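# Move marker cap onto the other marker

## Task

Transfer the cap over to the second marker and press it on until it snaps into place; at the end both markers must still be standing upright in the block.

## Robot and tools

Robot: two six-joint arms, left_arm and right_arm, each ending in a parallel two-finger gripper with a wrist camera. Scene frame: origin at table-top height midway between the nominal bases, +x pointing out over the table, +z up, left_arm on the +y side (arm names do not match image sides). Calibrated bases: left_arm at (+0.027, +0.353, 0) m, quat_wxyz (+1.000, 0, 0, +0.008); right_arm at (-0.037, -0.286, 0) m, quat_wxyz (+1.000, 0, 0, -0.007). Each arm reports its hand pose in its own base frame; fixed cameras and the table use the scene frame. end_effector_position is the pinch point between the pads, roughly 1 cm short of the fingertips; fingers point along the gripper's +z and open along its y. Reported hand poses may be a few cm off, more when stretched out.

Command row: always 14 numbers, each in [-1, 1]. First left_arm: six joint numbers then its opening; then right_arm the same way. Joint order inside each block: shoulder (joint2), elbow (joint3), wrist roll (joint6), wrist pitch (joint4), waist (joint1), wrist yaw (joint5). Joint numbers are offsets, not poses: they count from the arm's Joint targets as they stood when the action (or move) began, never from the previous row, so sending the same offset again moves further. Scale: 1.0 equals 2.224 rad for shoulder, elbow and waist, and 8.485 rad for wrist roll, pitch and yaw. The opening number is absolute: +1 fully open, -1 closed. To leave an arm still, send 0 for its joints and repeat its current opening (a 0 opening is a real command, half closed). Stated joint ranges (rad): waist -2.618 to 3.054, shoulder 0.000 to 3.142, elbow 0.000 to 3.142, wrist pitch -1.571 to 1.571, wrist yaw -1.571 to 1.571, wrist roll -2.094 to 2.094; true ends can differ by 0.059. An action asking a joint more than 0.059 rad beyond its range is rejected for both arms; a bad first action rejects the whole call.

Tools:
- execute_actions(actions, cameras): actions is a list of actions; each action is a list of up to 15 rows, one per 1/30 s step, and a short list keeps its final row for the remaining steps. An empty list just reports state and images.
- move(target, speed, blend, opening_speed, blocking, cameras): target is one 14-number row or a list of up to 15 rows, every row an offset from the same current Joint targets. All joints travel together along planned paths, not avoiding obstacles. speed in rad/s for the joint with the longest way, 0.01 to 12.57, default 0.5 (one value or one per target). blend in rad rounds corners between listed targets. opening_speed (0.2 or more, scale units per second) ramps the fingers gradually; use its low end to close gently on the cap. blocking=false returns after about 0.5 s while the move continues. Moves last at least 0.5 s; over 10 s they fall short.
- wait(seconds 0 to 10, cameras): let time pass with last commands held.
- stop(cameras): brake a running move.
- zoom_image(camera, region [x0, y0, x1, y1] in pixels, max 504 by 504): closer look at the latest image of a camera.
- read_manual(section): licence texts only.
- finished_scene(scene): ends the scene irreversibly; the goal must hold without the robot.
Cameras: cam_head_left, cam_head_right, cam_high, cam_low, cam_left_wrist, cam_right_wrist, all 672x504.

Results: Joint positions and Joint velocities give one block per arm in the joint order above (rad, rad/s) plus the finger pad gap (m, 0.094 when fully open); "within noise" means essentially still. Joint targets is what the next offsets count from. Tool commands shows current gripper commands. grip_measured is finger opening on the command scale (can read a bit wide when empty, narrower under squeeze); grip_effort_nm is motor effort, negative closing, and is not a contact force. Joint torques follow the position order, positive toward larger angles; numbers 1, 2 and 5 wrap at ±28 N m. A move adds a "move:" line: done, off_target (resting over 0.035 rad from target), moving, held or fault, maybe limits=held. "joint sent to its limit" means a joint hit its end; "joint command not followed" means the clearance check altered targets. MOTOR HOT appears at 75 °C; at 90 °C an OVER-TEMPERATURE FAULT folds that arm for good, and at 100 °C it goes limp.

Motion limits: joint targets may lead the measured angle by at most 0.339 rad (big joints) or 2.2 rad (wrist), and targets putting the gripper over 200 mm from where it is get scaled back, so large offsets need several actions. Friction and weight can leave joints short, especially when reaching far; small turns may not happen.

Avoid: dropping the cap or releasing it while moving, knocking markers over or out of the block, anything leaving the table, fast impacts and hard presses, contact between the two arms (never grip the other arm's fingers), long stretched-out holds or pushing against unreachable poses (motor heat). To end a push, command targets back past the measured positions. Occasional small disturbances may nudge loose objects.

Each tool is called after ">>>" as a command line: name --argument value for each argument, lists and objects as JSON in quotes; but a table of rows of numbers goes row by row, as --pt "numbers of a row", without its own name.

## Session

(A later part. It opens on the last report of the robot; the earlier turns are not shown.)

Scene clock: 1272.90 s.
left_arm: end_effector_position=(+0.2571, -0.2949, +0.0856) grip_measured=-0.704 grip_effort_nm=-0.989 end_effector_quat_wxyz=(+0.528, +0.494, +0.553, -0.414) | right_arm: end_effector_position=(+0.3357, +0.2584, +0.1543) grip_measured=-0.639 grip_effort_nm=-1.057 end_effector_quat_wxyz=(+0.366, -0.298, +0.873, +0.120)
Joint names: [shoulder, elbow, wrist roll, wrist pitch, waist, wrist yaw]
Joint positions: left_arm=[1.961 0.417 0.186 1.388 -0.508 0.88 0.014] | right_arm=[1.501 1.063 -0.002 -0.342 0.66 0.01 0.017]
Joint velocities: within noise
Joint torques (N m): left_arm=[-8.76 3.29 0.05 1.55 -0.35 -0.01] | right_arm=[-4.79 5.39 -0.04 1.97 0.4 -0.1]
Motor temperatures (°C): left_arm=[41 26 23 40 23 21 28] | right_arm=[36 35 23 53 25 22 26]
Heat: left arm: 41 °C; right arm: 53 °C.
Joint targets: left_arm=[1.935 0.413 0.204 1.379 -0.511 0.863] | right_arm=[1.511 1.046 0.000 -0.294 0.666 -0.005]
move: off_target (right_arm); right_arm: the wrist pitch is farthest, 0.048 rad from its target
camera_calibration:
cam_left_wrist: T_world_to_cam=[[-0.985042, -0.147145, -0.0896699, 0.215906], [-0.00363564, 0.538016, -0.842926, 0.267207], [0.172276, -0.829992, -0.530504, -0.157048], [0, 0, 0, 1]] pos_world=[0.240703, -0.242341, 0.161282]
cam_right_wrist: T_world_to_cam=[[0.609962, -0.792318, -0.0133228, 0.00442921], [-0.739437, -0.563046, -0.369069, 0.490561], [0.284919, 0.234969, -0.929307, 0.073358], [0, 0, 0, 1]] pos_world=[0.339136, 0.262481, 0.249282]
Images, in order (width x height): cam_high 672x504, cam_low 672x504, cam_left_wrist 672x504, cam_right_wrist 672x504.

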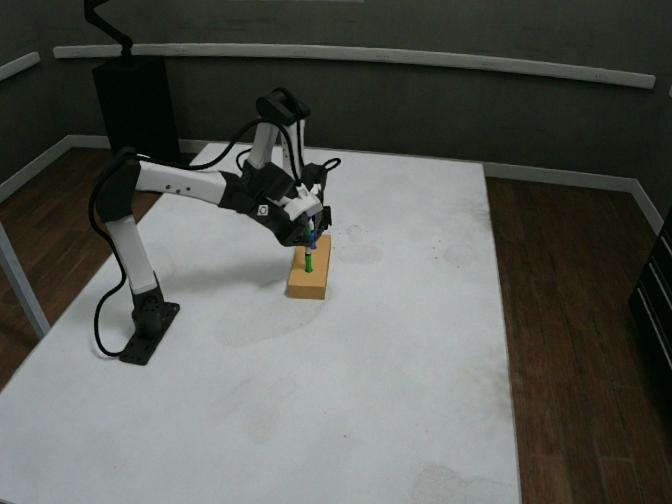

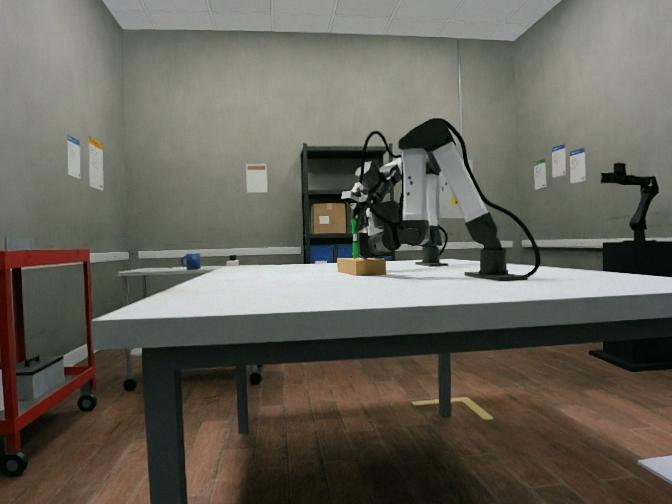

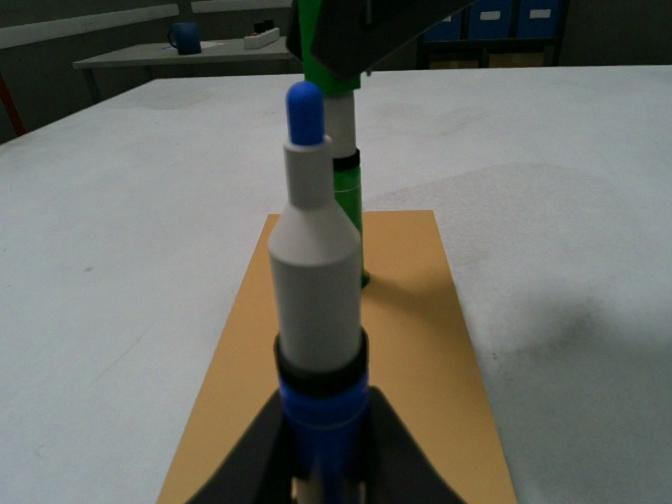

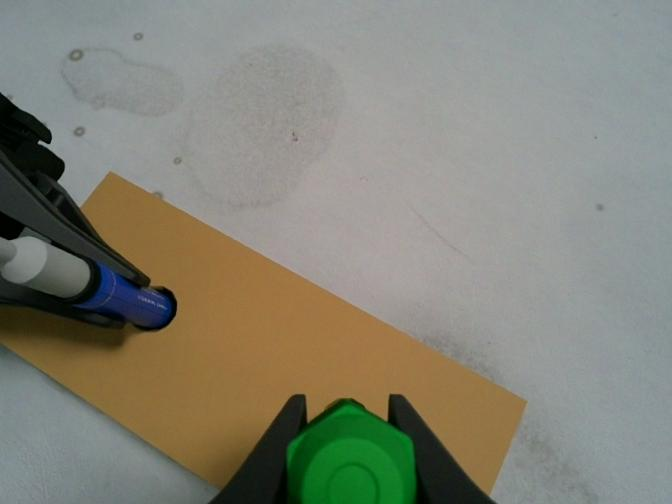

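>>> move --target '[0, 0, 0, 0, 0, 0, -0.85, 0.00472, -0.01754, 0, 0.00583, 0, 0, -0.85]' --speed 0.05 --cameras '["cam_left_wrist", "cam_right_wrist", "cam_low"]'

>>> zoom_image --camera "cam_left_wrist" --region '[290, 50, 400, 160]'

Scene clock: 1307.87 s.
left_arm: end_effector_position=(+0.2571, -0.2949, +0.0856) grip_measured=-0.704 grip_effort_nm=-0.994 end_effector_quat_wxyz=(+0.528, +0.494, +0.553, -0.414) | right_arm: end_effector_position=(+0.3356, +0.2583, +0.1420) grip_measured=-0.639 grip_effort_nm=-1.062 end_effector_quat_wxyz=(+0.365, -0.298, +0.874, +0.120)
Joint names: [shoulder, elbow, wrist roll, wrist pitch, waist, wrist yaw]
Joint positions: left_arm=[1.961 0.417 0.186 1.388 -0.508 0.88 0.014] | right_arm=[1.512 1.023 -0.002 -0.293 0.66 0.01 0.017]
Joint velocities: within noise
Joint torques (N m): left_arm=[-8.94 3.36 0.05 1.58 -0.18 -0.01] | right_arm=[-4.86 5.33 0.01 1.97 0.4 -0.09]
Motor temperatures (°C): left_arm=[41 26 23 40 23 21 28] | right_arm=[36 34 23 51 25 22 26]
Heat: left arm: 41 °C; right arm: 51 °C.
Joint targets: left_arm=[1.935 0.413 0.204 1.379 -0.511 0.863] | right_arm=[1.522 1.007 0.000 -0.244 0.666 -0.005]
move: off_target (right_arm); right_arm: the wrist pitch is farthest, 0.048 rad from its target
camera_calibration:
cam_left_wrist: T_world_to_cam=[[-0.985042, -0.147145, -0.0896699, 0.215906], [-0.00363564, 0.538016, -0.842926, 0.267207], [0.172276, -0.829992, -0.530504, -0.157048], [0, 0, 0, 1]] pos_world=[0.240703, -0.242341, 0.161282]
cam_right_wrist: T_world_to_cam=[[0.609927, -0.792346, -0.0133035, 0.00428133], [-0.739696, -0.563215, -0.368292, 0.486006], [0.284322, 0.234472, -0.929615, 0.0624273], [0, 0, 0, 1]] pos_world=[0.339136, 0.262481, 0.237082]
Images, in order (width x height): cam_low 672x504, cam_left_wrist 672x504, cam_right_wrist 672x504.

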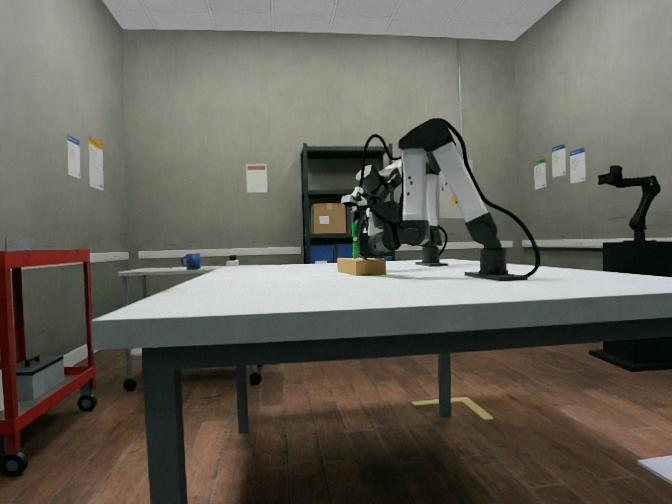

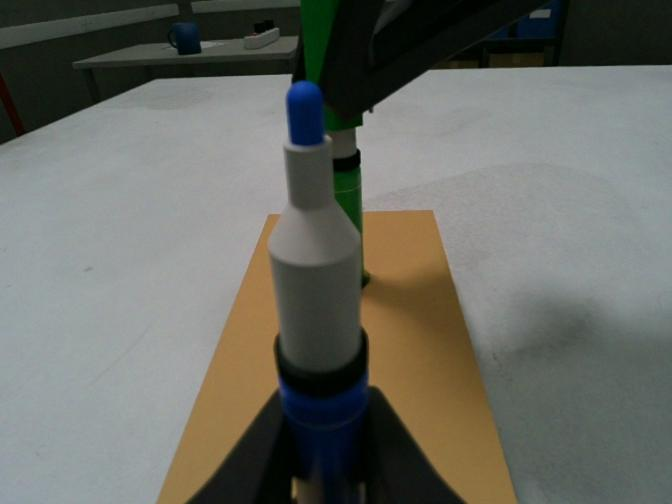

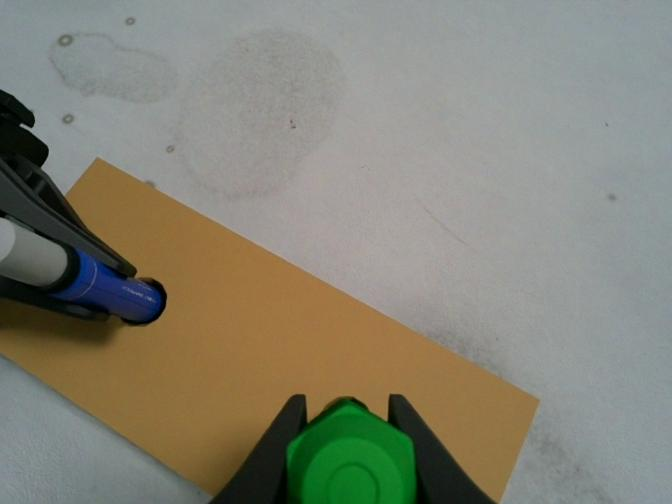

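Scaled by 4.582 from the camera's 672x504 image, which has a finer 960x720 frame.

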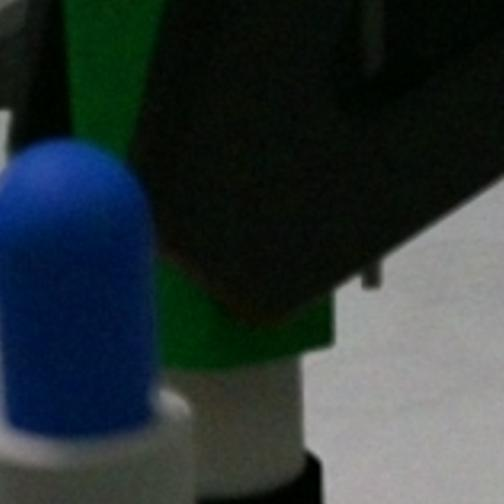

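>>> move --target '[0, 0, 0, 0, 0, 0, -0.85, 0.00427, -0.01263, 0, 0.00442, 0, 0, -0.85]' --speed 0.05 --cameras '["cam_left_wrist", "cam_right_wrist"]'

>>> zoom_image --camera "cam_left_wrist" --region '[290, 70, 400, 180]'

Scene clock: 1318.17 s.
left_arm: end_effector_position=(+0.2571, -0.2949, +0.0856) grip_measured=-0.704 grip_effort_nm=-0.994 end_effector_quat_wxyz=(+0.528, +0.494, +0.553, -0.414) | right_arm: end_effector_position=(+0.3380, +0.2602, +0.1395) grip_measured=-0.639 grip_effort_nm=-1.057 end_effector_quat_wxyz=(+0.376, -0.296, +0.869, +0.124)
Joint names: [shoulder, elbow, wrist roll, wrist pitch, waist, wrist yaw]
Joint positions: left_arm=[1.961 0.417 0.186 1.388 -0.508 0.88 0.014] | right_arm=[1.515 0.999 -0.002 -0.242 0.66 0.01 0.017]
Joint velocities: within noise
Joint torques (N m): left_arm=[-8.81 3.21 0.07 1.55 -0.28 -0.03] | right_arm=[-4.45 5.01 0 1.87 0.43 -0.09]
Motor temperatures (°C): left_arm=[41 26 23 39 23 21 28] | right_arm=[37 33 23 52 25 22 26]
Heat: left arm: 41 °C; right arm: 52 °C.
Joint targets: left_arm=[1.935 0.413 0.204 1.379 -0.511 0.863] | right_arm=[1.532 0.979 0.000 -0.207 0.666 -0.005]
move: off_target (right_arm); right_arm: the wrist pitch is farthest, 0.036 rad from its target
camera_calibration:
cam_left_wrist: T_world_to_cam=[[-0.985042, -0.147145, -0.0896699, 0.215906], [-0.00363564, 0.538016, -0.842926, 0.267207], [0.172276, -0.829992, -0.530504, -0.157048], [0, 0, 0, 1]] pos_world=[0.240703, -0.242341, 0.161282]
cam_right_wrist: T_world_to_cam=[[0.610212, -0.792126, -0.0133557, 0.00407468], [-0.732758, -0.557909, -0.38962, 0.487143], [0.301177, 0.247537, -0.920879, 0.048562], [0, 0, 0, 1]] pos_world=[0.339846, 0.262988, 0.234575]
Images, in order (width x height): cam_left_wrist 672x504, cam_right_wrist 672x504.

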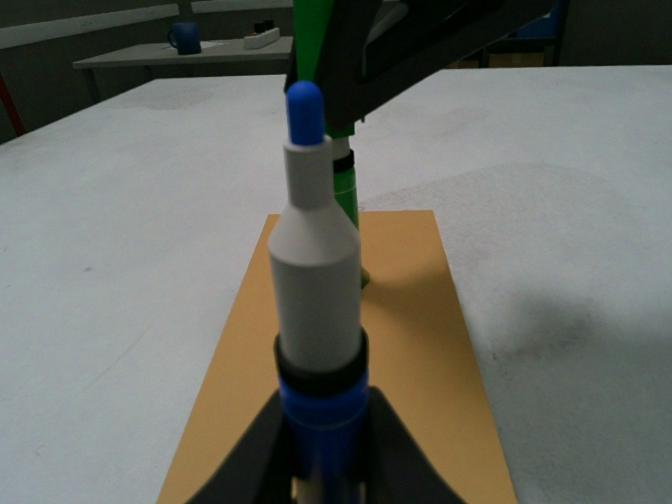

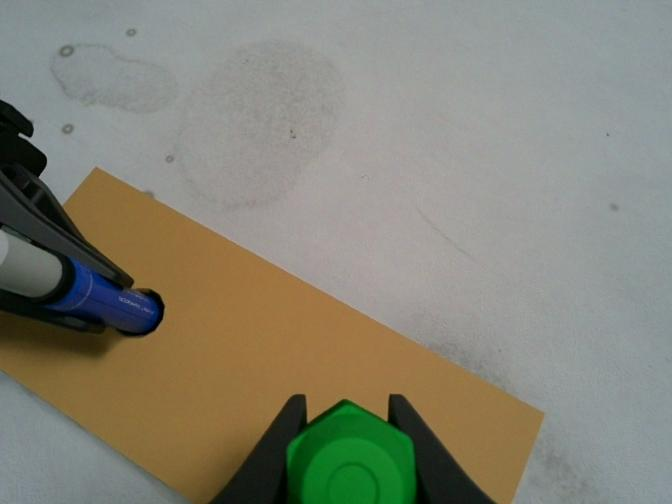

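Scaled by 4.582 from the camera's 672x504 image, which has a finer 960x720 frame.

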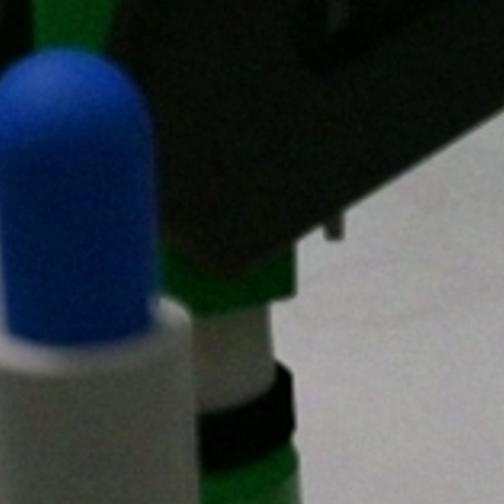

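>>> move --target '[0, 0, 0, 0, 0, 0, -0.85, -0.01529, 0.03013, 0, -0.0145, 0, 0, -0.85]' --speed 0.08 --cameras '["cam_left_wrist", "cam_right_wrist"]'

>>> zoom_image --camera "cam_left_wrist" --region '[290, 50, 400, 160]'

Scene clock: 1407.77 s.
left_arm: end_effector_position=(+0.2571, -0.2949, +0.0856) grip_measured=-0.704 grip_effort_nm=-0.994 end_effector_quat_wxyz=(+0.528, +0.494, +0.553, -0.414) | right_arm: end_effector_position=(+0.3352, +0.2580, +0.1393) grip_measured=-0.639 grip_effort_nm=-1.062 end_effector_quat_wxyz=(+0.363, -0.298, +0.875, +0.119)
Joint names: [shoulder, elbow, wrist roll, wrist pitch, waist, wrist yaw]
Joint positions: left_arm=[1.961 0.417 0.186 1.388 -0.508 0.88 0.014] | right_arm=[1.515 1.02 -0.002 -0.291 0.66 0.01 0.017]
Joint velocities: within noise
Joint torques (N m): left_arm=[-8.81 3.25 0.04 1.55 -0.31 -0.02] | right_arm=[-7.1 8.61 0.01 1.12 0.35 -0.07]
Motor temperatures (°C): left_arm=[42 26 23 39 23 21 28] | right_arm=[34 32 23 54 25 22 26]
Heat: left arm: 42 °C; right arm: 54 °C.
Joint targets: left_arm=[1.935 0.413 0.204 1.379 -0.511 0.863] | right_arm=[1.498 1.046 0.000 -0.330 0.666 -0.005]
move: off_target (right_arm); right_arm: the wrist pitch is farthest, 0.039 rad from its target
camera_calibration:
cam_left_wrist: T_world_to_cam=[[-0.985042, -0.147145, -0.0896699, 0.215906], [-0.00363564, 0.538016, -0.842926, 0.267207], [0.172276, -0.829992, -0.530504, -0.157048], [0, 0, 0, 1]] pos_world=[0.240703, -0.242341, 0.161282]
cam_right_wrist: T_world_to_cam=[[0.609892, -0.792374, -0.0132341, 0.00424684], [-0.741325, -0.564538, -0.362951, 0.484622], [0.280121, 0.231172, -0.931714, 0.0626097], [0, 0, 0, 1]] pos_world=[0.339134, 0.262479, 0.234284]
Images, in order (width x height): cam_left_wrist 672x504, cam_right_wrist 672x504.

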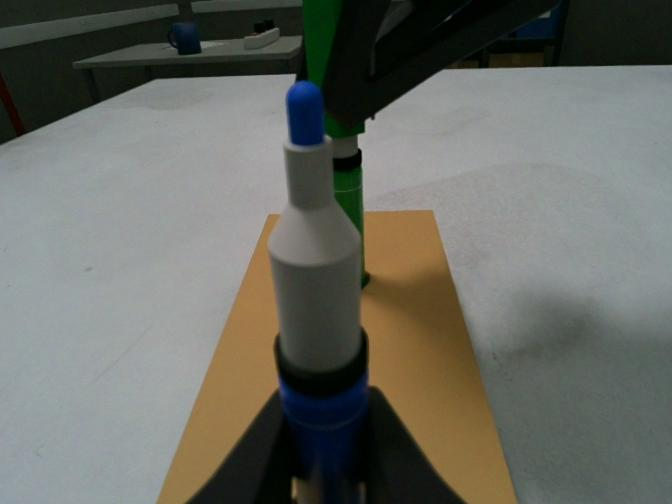

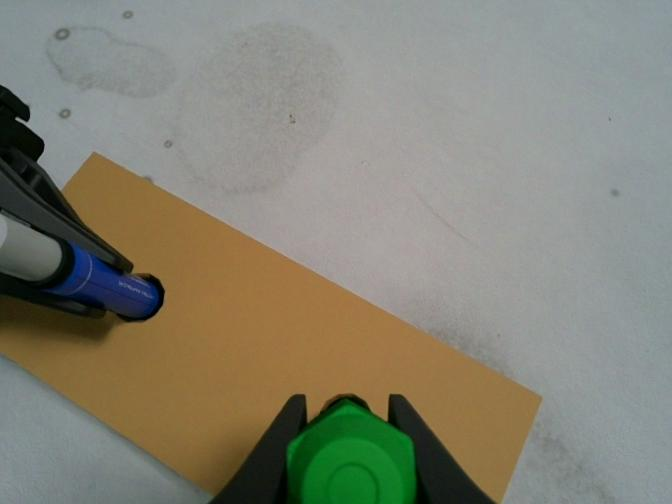

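Scaled by 4.582 from the camera's 672x504 image, which has a finer 960x720 frame.

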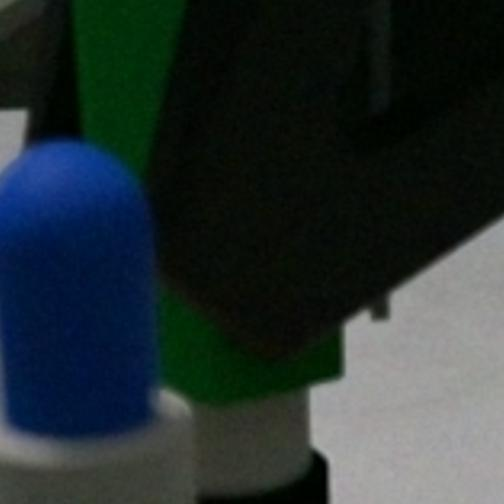

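>>> move --pt "0 0 0 0 0 0 -0.85 0.01799 -0.03058 0 -0.00247 0 0 -0.85" --pt "0 0 0 0 0 0 -0.85 0.02383 -0.04137 0 -0.00943 0 0 -0.85" --speed '[0.06, 0.06]' --cameras '["cam_left_wrist", "cam_right_wrist"]'

>>> zoom_image --camera "cam_left_wrist" --region '[290, 70, 400, 180]'

Scene clock: 1419.83 s.
left_arm: end_effector_position=(+0.2574, -0.2949, +0.0855) grip_measured=-0.704 grip_effort_nm=-0.994 end_effector_quat_wxyz=(+0.528, +0.494, +0.553, -0.413) | right_arm: end_effector_position=(+0.3308, +0.2545, +0.1288) grip_measured=-0.639 grip_effort_nm=-1.062 end_effector_quat_wxyz=(+0.351, -0.300, +0.879, +0.115)
Joint names: [shoulder, elbow, wrist roll, wrist pitch, waist, wrist yaw]
Joint positions: left_arm=[1.961 0.417 0.186 1.388 -0.508 0.878 0.014] | right_arm=[1.518 0.997 -0.002 -0.293 0.66 0.01 0.017]
Joint velocities: within noise
Joint torques (N m): left_arm=[-8.87 3.3 0.08 1.57 -0.28 -0.03] | right_arm=[-3.07 3.1 0.02 0.31 0.4 -0.1]
Motor temperatures (°C): left_arm=[42 26 23 39 23 21 28] | right_arm=[35 35 23 51 25 22 26]
Heat: left arm: 42 °C; right arm: 51 °C.
Joint targets: left_arm=[1.935 0.413 0.204 1.379 -0.511 0.863] | right_arm=[1.550 0.954 0.000 -0.410 0.666 -0.005]
move: off_target (right_arm); right_arm: the wrist pitch is farthest, 0.117 rad from its target
camera_calibration:
cam_left_wrist: T_world_to_cam=[[-0.984815, -0.14859, -0.0897833, 0.215608], [-0.00436423, 0.538185, -0.842815, 0.267322], [0.173554, -0.829625, -0.530661, -0.157312], [0, 0, 0, 1]] pos_world=[0.240802, -0.242342, 0.161182]
cam_right_wrist: T_world_to_cam=[[0.609673, -0.792545, -0.0131089, 0.00415417], [-0.7486, -0.570274, -0.33821, 0.476289], [0.260571, 0.216011, -0.940979, 0.0663705], [0, 0, 0, 1]] pos_world=[0.336723, 0.260571, 0.223593]
Images, in order (width x height): cam_left_wrist 672x504, cam_right_wrist 672x504.

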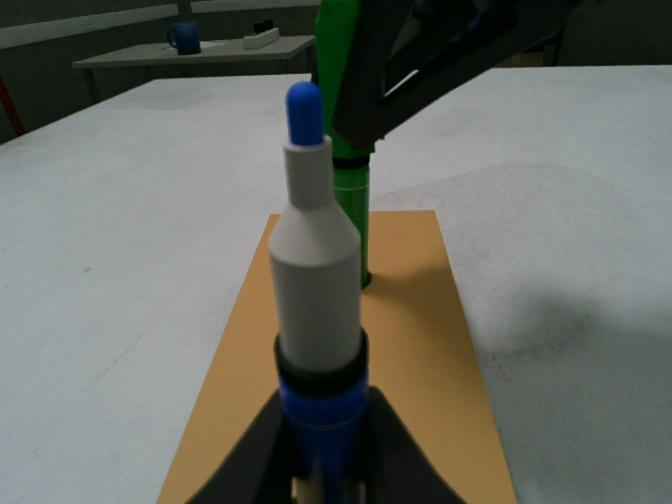

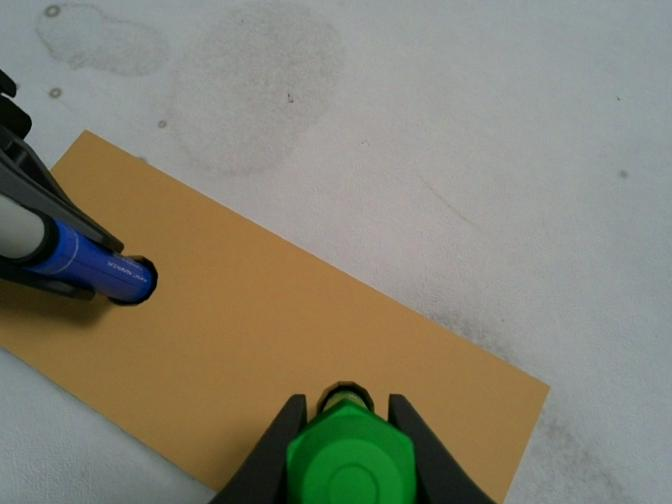

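Scaled by 4.582 from the camera's 672x504 image, which has a finer 960x720 frame.

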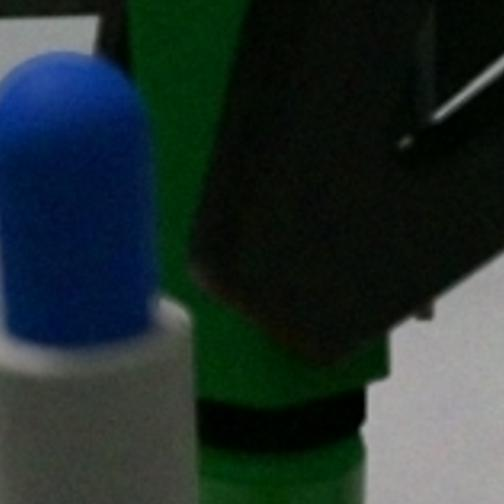

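>>> move --target '[0, 0, 0, 0, 0, 0, -0.85, 0.0054, -0.01259, 0, 0.00884, 0, 0, -0.85]' --speed 0.06 --cameras '["cam_left_wrist", "cam_right_wrist", "cam_low", "cam_high"]'

>>> zoom_image --camera "cam_left_wrist" --region '[280, 0, 420, 200]'

>>> zoom_image --camera "cam_low" --region '[340, 195, 375, 265]'

Scene clock: 1445.90 s.
left_arm: end_effector_position=(+0.2574, -0.2949, +0.0855) grip_measured=-0.704 grip_effort_nm=-0.994 end_effector_quat_wxyz=(+0.528, +0.494, +0.553, -0.413) | right_arm: end_effector_position=(+0.3335, +0.2567, +0.1281) grip_measured=-0.639 grip_effort_nm=-1.067 end_effector_quat_wxyz=(+0.364, -0.298, +0.874, +0.120)
Joint names: [shoulder, elbow, wrist roll, wrist pitch, waist, wrist yaw]
Joint positions: left_arm=[1.961 0.417 0.186 1.388 -0.508 0.878 0.014] | right_arm=[1.518 0.973 -0.002 -0.239 0.66 0.01 0.017]
Joint velocities: within noise
Joint torques (N m): left_arm=[-8.79 3.36 0.04 1.54 -0.29 -0.03] | right_arm=[-2.1 2.77 0 0.55 0.46 -0.11]
Motor temperatures (°C): left_arm=[43 25 23 39 23 21 28] | right_arm=[34 32 23 46 25 22 26]
Heat: left arm: 43 °C; right arm: 46 °C.
Joint targets: left_arm=[1.935 0.413 0.204 1.379 -0.511 0.863] | right_arm=[1.562 0.926 0.000 -0.335 0.666 -0.005]
move: off_target (right_arm); right_arm: the wrist pitch is farthest, 0.096 rad from its target
camera_calibration:
cam_left_wrist: T_world_to_cam=[[-0.984815, -0.14859, -0.0897833, 0.215608], [-0.00436423, 0.538185, -0.842815, 0.267322], [0.173554, -0.829625, -0.530661, -0.157312], [0, 0, 0, 1]] pos_world=[0.240802, -0.242342, 0.161182]
cam_right_wrist: T_world_to_cam=[[0.609935, -0.792341, -0.013275, 0.00405518], [-0.740379, -0.563803, -0.366012, 0.478474], [0.282521, 0.233072, -0.930516, 0.0514791], [0, 0, 0, 1]] pos_world=[0.337235, 0.26098, 0.223083]
Images, in order (width x height): cam_high 672x504, cam_low 672x504, cam_left_wrist 672x504, cam_right_wrist 672x504.

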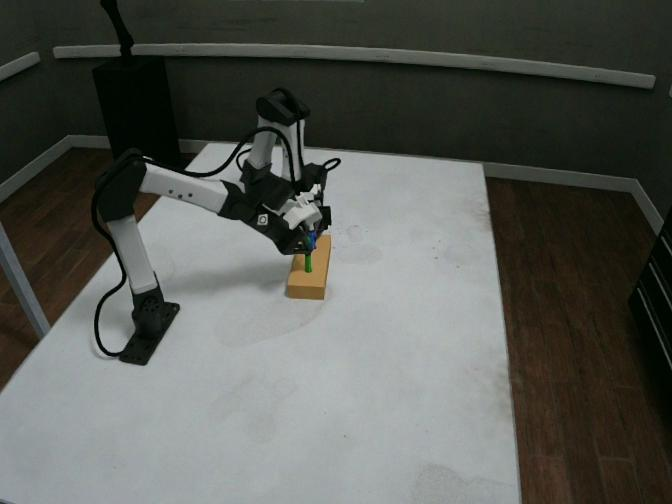

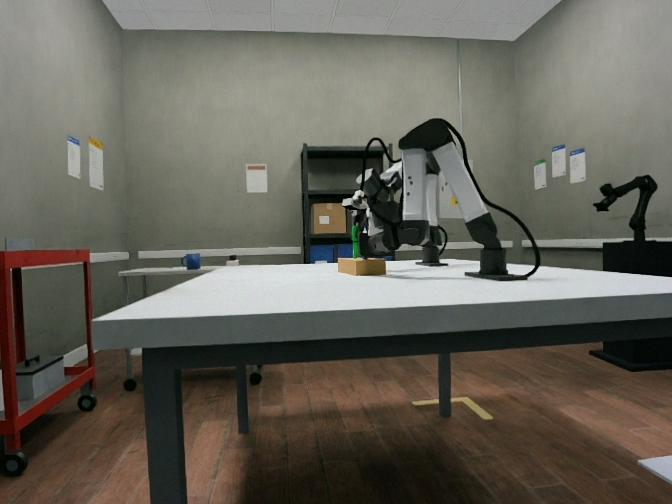

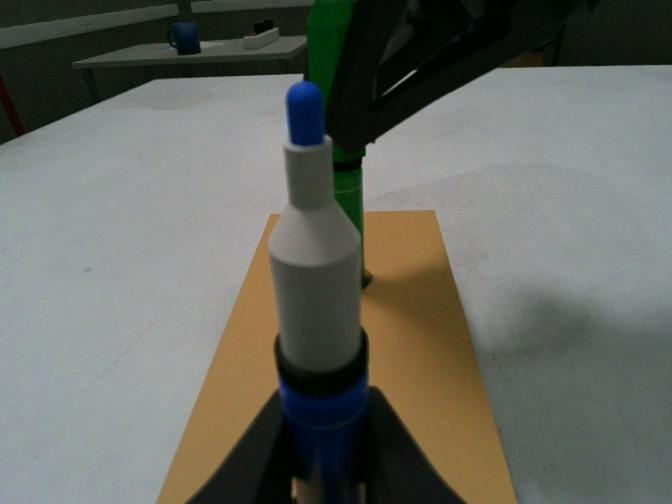

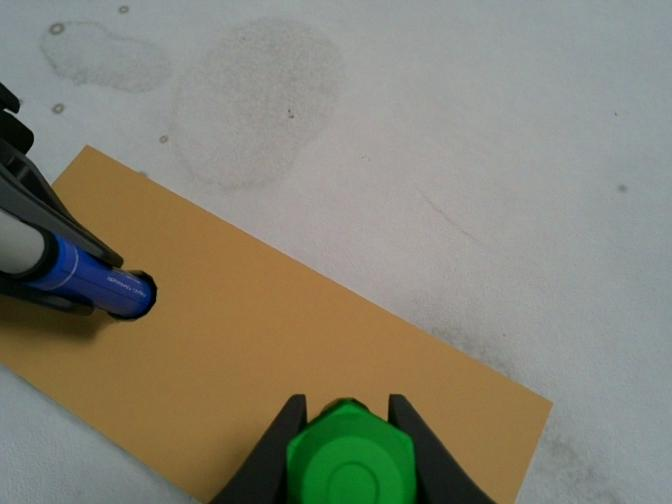

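Scaled by 2.520 from the camera's 672x504 image, which has a finer 960x720 frame.

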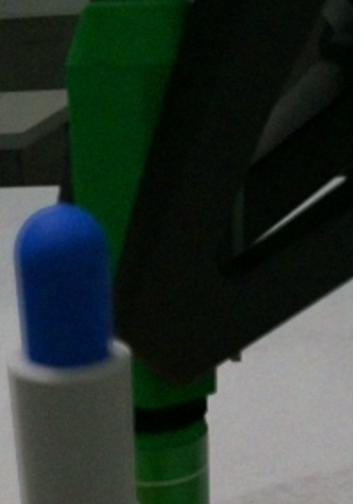

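Scaled by 7.200 from the camera's 672x504 image, which has a finer 960x720 frame.

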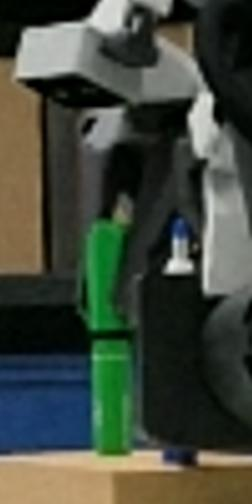

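>>> move --target '[0, 0, 0, 0, 0, 0, -0.85, 0.0099, -0.01619, 0, -0.01, 0, 0, -0.85]' --speed 0.06 --cameras '["cam_left_wrist", "cam_right_wrist", "cam_low"]'

>>> zoom_image --camera "cam_left_wrist" --region '[300, 100, 400, 220]'

Scene clock: 1459.60 s.
left_arm: end_effector_position=(+0.2574, -0.2949, +0.0855) grip_measured=-0.704 grip_effort_nm=-0.994 end_effector_quat_wxyz=(+0.528, +0.494, +0.553, -0.413) | right_arm: end_effector_position=(+0.3331, +0.2564, +0.1255) grip_measured=-0.639 grip_effort_nm=-1.057 end_effector_quat_wxyz=(+0.366, -0.298, +0.874, +0.120)
Joint names: [shoulder, elbow, wrist roll, wrist pitch, waist, wrist yaw]
Joint positions: left_arm=[1.961 0.417 0.186 1.388 -0.508 0.878 0.014] | right_arm=[1.518 0.961 -0.002 -0.224 0.66 0.01 0.017]
Joint velocities: within noise
Joint torques (N m): left_arm=[-8.84 3.18 0.03 1.57 -0.18 -0.03] | right_arm=[-0.34 0.85 0.02 -0.33 0.42 -0.11]
Motor temperatures (°C): left_arm=[43 25 23 39 23 21 28] | right_arm=[33 31 23 45 25 22 26]
Heat: left arm: 43 °C; right arm: 45 °C.
Joint targets: left_arm=[1.935 0.413 0.204 1.379 -0.511 0.863] | right_arm=[1.584 0.890 0.000 -0.420 0.666 -0.005]
move: off_target (right_arm); right_arm: the wrist pitch is farthest, 0.196 rad from its target
camera_calibration:
cam_left_wrist: T_world_to_cam=[[-0.984815, -0.14859, -0.0897833, 0.215608], [-0.00436423, 0.538185, -0.842815, 0.267322], [0.173554, -0.829625, -0.530661, -0.157312], [0, 0, 0, 1]] pos_world=[0.240802, -0.242342, 0.161182]
cam_right_wrist: T_world_to_cam=[[0.609986, -0.7923, -0.0133153, 0.00397293], [-0.739572, -0.563197, -0.368569, 0.476968], [0.284518, 0.234669, -0.929505, 0.0481264], [0, 0, 0, 1]] pos_world=[0.336636, 0.260481, 0.220582]
Images, in order (width x height): cam_low 672x504, cam_left_wrist 672x504, cam_right_wrist 672x504.

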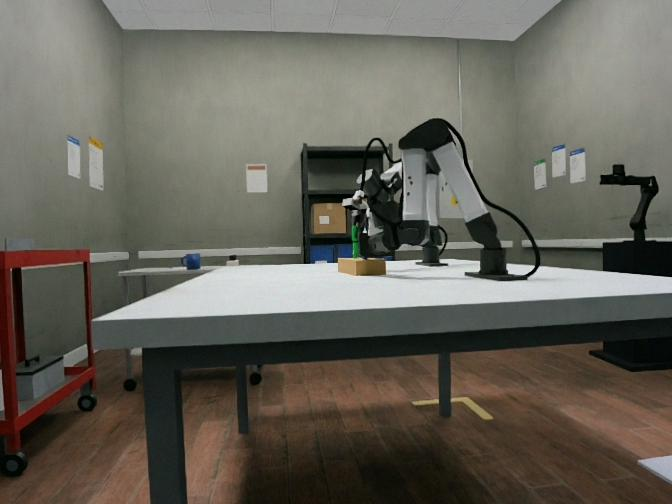

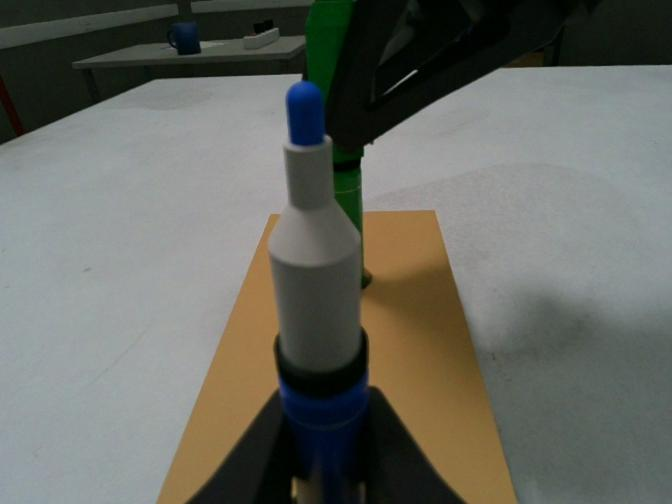

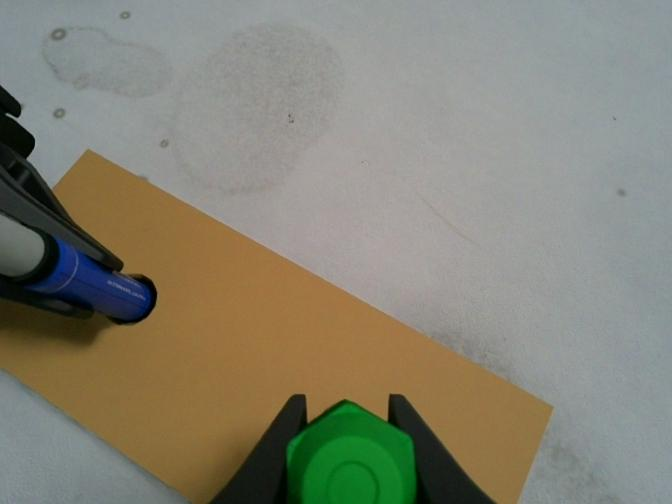

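Scaled by 4.200 from the camera's 672x504 image, which has a finer 960x720 frame.

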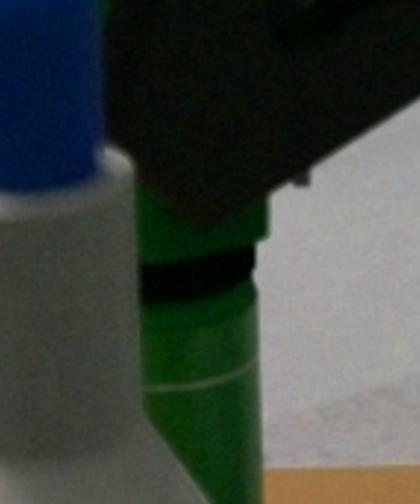

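>>> move --target '[0, 0, 0, 0, 0, 0, -0.85, -0.02788, 0.0418, 0, 0.02062, 0, 0, -0.85]' --speed 0.1 --cameras '["cam_left_wrist", "cam_right_wrist", "cam_low", "cam_high", "cam_head_left"]'

>>> zoom_image --camera "cam_left_wrist" --region '[280, 0, 420, 200]'

>>> zoom_image --camera "cam_low" --region '[340, 195, 375, 265]'

Scene clock: 1475.27 s.
left_arm: end_effector_position=(+0.2574, -0.2949, +0.0855) grip_measured=-0.704 grip_effort_nm=-0.989 end_effector_quat_wxyz=(+0.528, +0.494, +0.553, -0.413) | right_arm: end_effector_position=(+0.3351, +0.2579, +0.1305) grip_measured=-0.639 grip_effort_nm=-1.062 end_effector_quat_wxyz=(+0.371, -0.297, +0.871, +0.122)
Joint names: [shoulder, elbow, wrist roll, wrist pitch, waist, wrist yaw]
Joint positions: left_arm=[1.961 0.417 0.186 1.388 -0.508 0.878 0.014] | right_arm=[1.515 0.97 -0.002 -0.222 0.66 0.01 0.017]
Joint velocities: within noise
Joint torques (N m): left_arm=[-9.02 3.28 0.07 1.57 -0.24 -0.05] | right_arm=[-5.01 7.66 0.02 1.31 0.36 -0.12]
Motor temperatures (°C): left_arm=[43 25 23 39 23 21 28] | right_arm=[32 30 23 43 25 22 26]
Heat: left arm: 43 °C; right arm: 43 °C.
Joint targets: left_arm=[1.935 0.413 0.204 1.379 -0.511 0.863] | right_arm=[1.522 0.983 0.000 -0.245 0.666 -0.005]
move: done
camera_calibration:
cam_left_wrist: T_world_to_cam=[[-0.984815, -0.14859, -0.0897833, 0.215608], [-0.00436423, 0.538185, -0.842815, 0.267322], [0.173554, -0.829625, -0.530661, -0.157312], [0, 0, 0, 1]] pos_world=[0.240802, -0.242342, 0.161182]
cam_right_wrist: T_world_to_cam=[[0.610082, -0.792226, -0.013343, 0.00401778], [-0.735738, -0.56017, -0.380656, 0.480647], [0.294091, 0.242048, -0.924621, 0.0460331], [0, 0, 0, 1]] pos_world=[0.337642, 0.261285, 0.225578]
Images, in order (width x height): cam_head_left 672x504, cam_high 672x504, cam_low 672x504, cam_left_wrist 672x504, cam_right_wrist 672x504.

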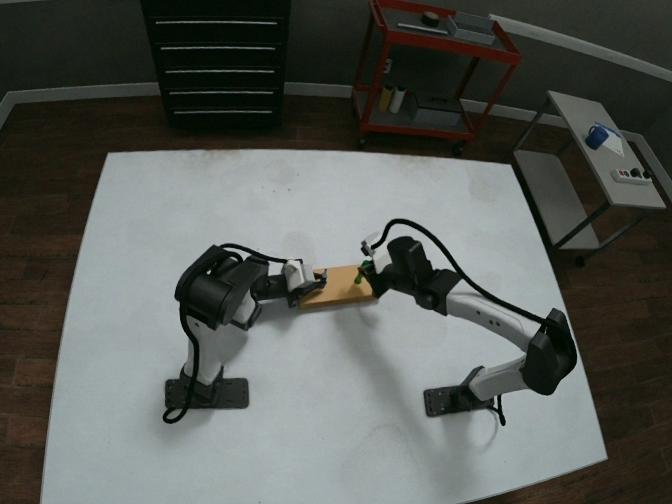

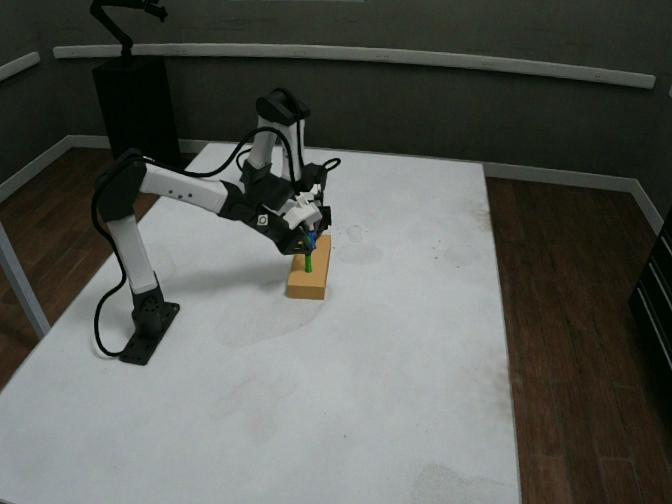

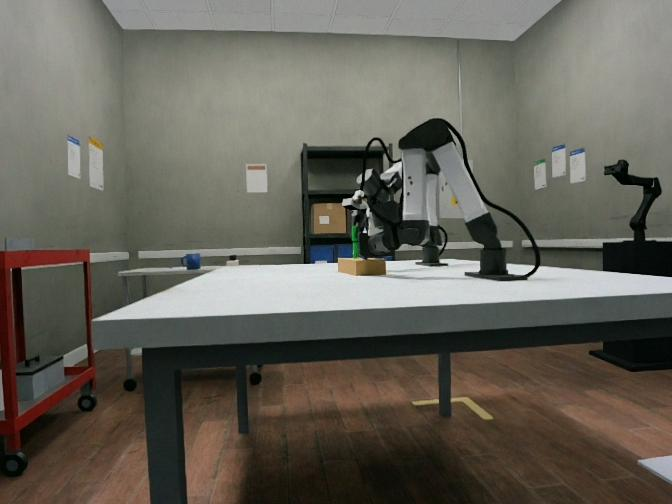

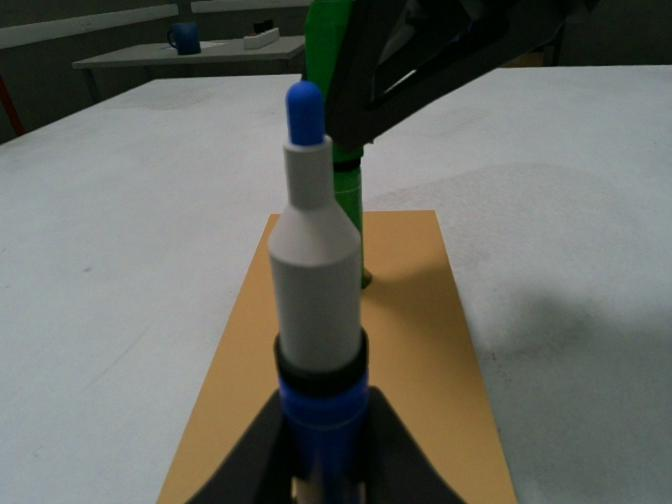

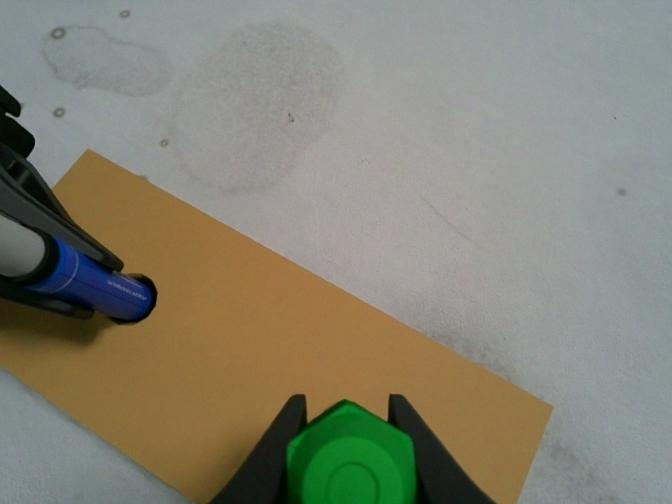

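Scaled by 2.520 from the camera's 672x504 image, which has a finer 960x720 frame.

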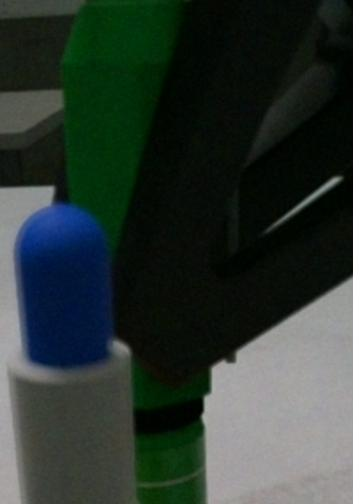

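Scaled by 7.200 from the camera's 672x504 image, which has a finer 960x720 frame.

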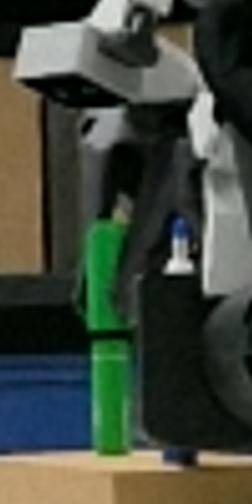

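>>> zoom_image --camera "cam_low" --region '[340, 220, 380, 265]'

>>> zoom_image --camera "cam_left_wrist" --region '[320, 120, 380, 190]'

Scaled by 11.200 from the camera's 672x504 image, which has a finer 960x720 frame.

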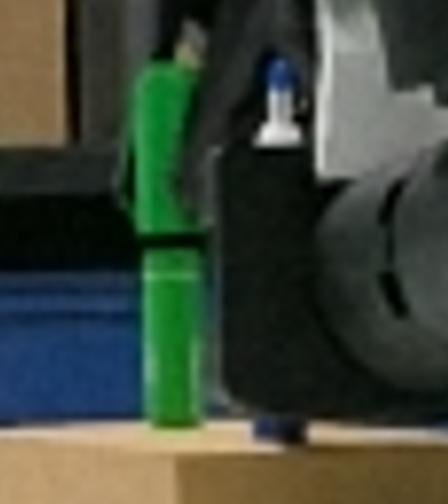

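Scaled by 7.200 from the camera's 672x504 image, which has a finer 960x720 frame.

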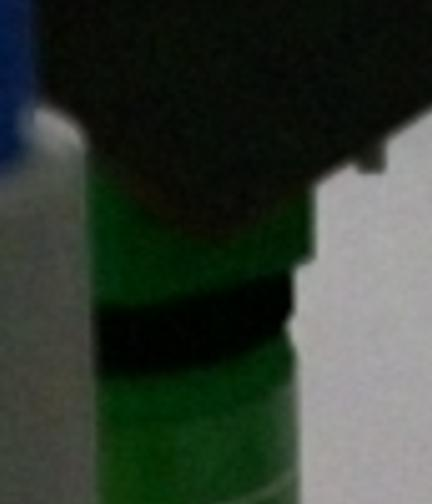

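>>> move --target '[0, 0, 0, 0, 0, 0, -0.85, 0, 0, 0, 0, 0, 0, -0.15]' --speed 0.1 --opening_speed 0.5 --cameras '["cam_left_wrist", "cam_right_wrist", "cam_low"]'

>>> zoom_image --camera "cam_left_wrist" --region '[280, 0, 420, 200]'

Scene clock: 1487.07 s.
left_arm: end_effector_position=(+0.2574, -0.2949, +0.0855) grip_measured=-0.704 grip_effort_nm=-0.994 end_effector_quat_wxyz=(+0.528, +0.494, +0.553, -0.413) | right_arm: end_effector_position=(+0.3351, +0.2579, +0.1304) grip_measured=-0.152 grip_effort_nm=0.071 end_effector_quat_wxyz=(+0.371, -0.297, +0.871, +0.122)
Joint names: [shoulder, elbow, wrist roll, wrist pitch, waist, wrist yaw]
Joint positions: left_arm=[1.961 0.417 0.186 1.388 -0.508 0.878 0.014] | right_arm=[1.516 0.97 -0.002 -0.222 0.66 0.01 0.04]
Joint velocities: within noise
Joint torques (N m): left_arm=[-8.91 3.25 0.08 1.58 -0.2 -0.01] | right_arm=[-5.11 7.68 0.02 1.3 0.39 -0.09]
Motor temperatures (°C): left_arm=[43 25 23 39 23 21 28] | right_arm=[33 32 23 45 25 22 26]
Heat: left arm: 43 °C; right arm: 45 °C.
Joint targets: left_arm=[1.935 0.413 0.204 1.379 -0.511 0.863] | right_arm=[1.522 0.983 0.000 -0.245 0.666 -0.005]
move: done
camera_calibration:
cam_left_wrist: T_world_to_cam=[[-0.984815, -0.14859, -0.0897833, 0.215608], [-0.00436423, 0.538185, -0.842815, 0.267322], [0.173554, -0.829625, -0.530661, -0.157312], [0, 0, 0, 1]] pos_world=[0.240802, -0.242342, 0.161182]
cam_right_wrist: T_world_to_cam=[[0.610074, -0.792233, -0.0132853, 0.00400758], [-0.735867, -0.560293, -0.380226, 0.480588], [0.293784, 0.241742, -0.924798, 0.0461645], [0, 0, 0, 1]] pos_world=[0.337641, 0.261285, 0.225478]
Images, in order (width x height): cam_low 672x504, cam_left_wrist 672x504, cam_right_wrist 672x504.

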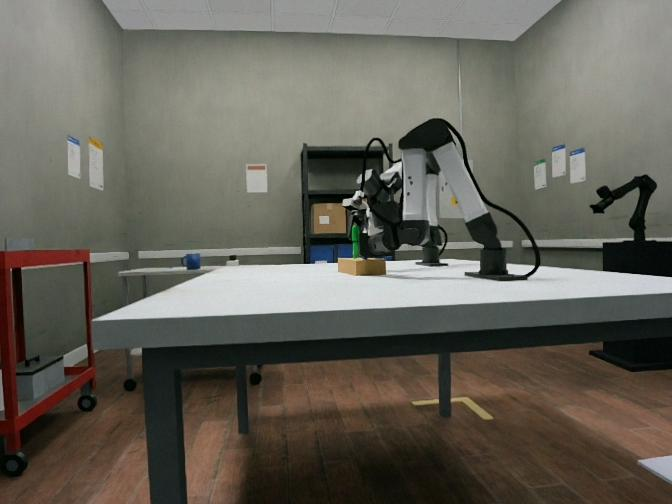

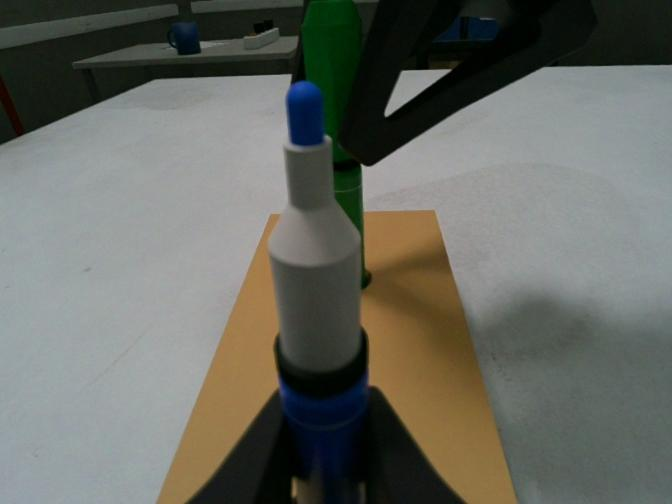

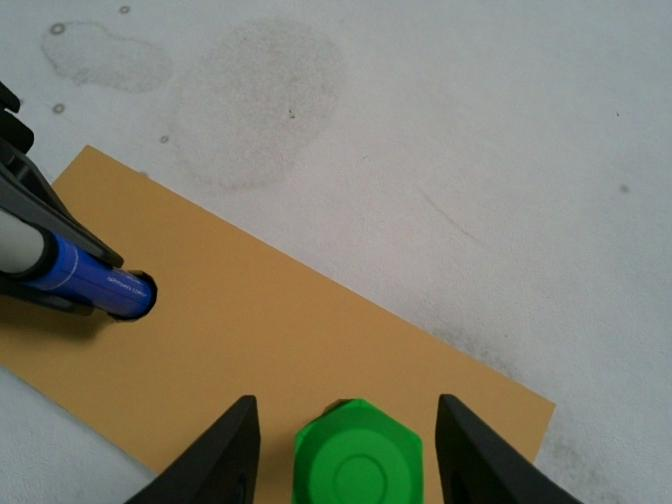

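Scaled by 2.520 from the camera's 672x504 image, which has a finer 960x720 frame.

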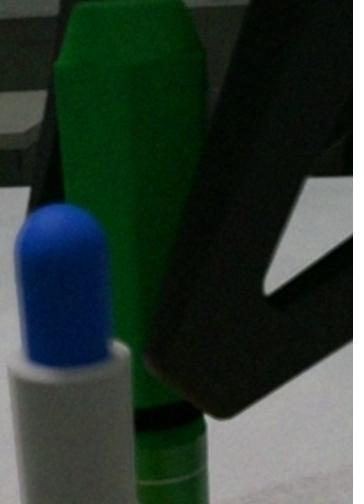

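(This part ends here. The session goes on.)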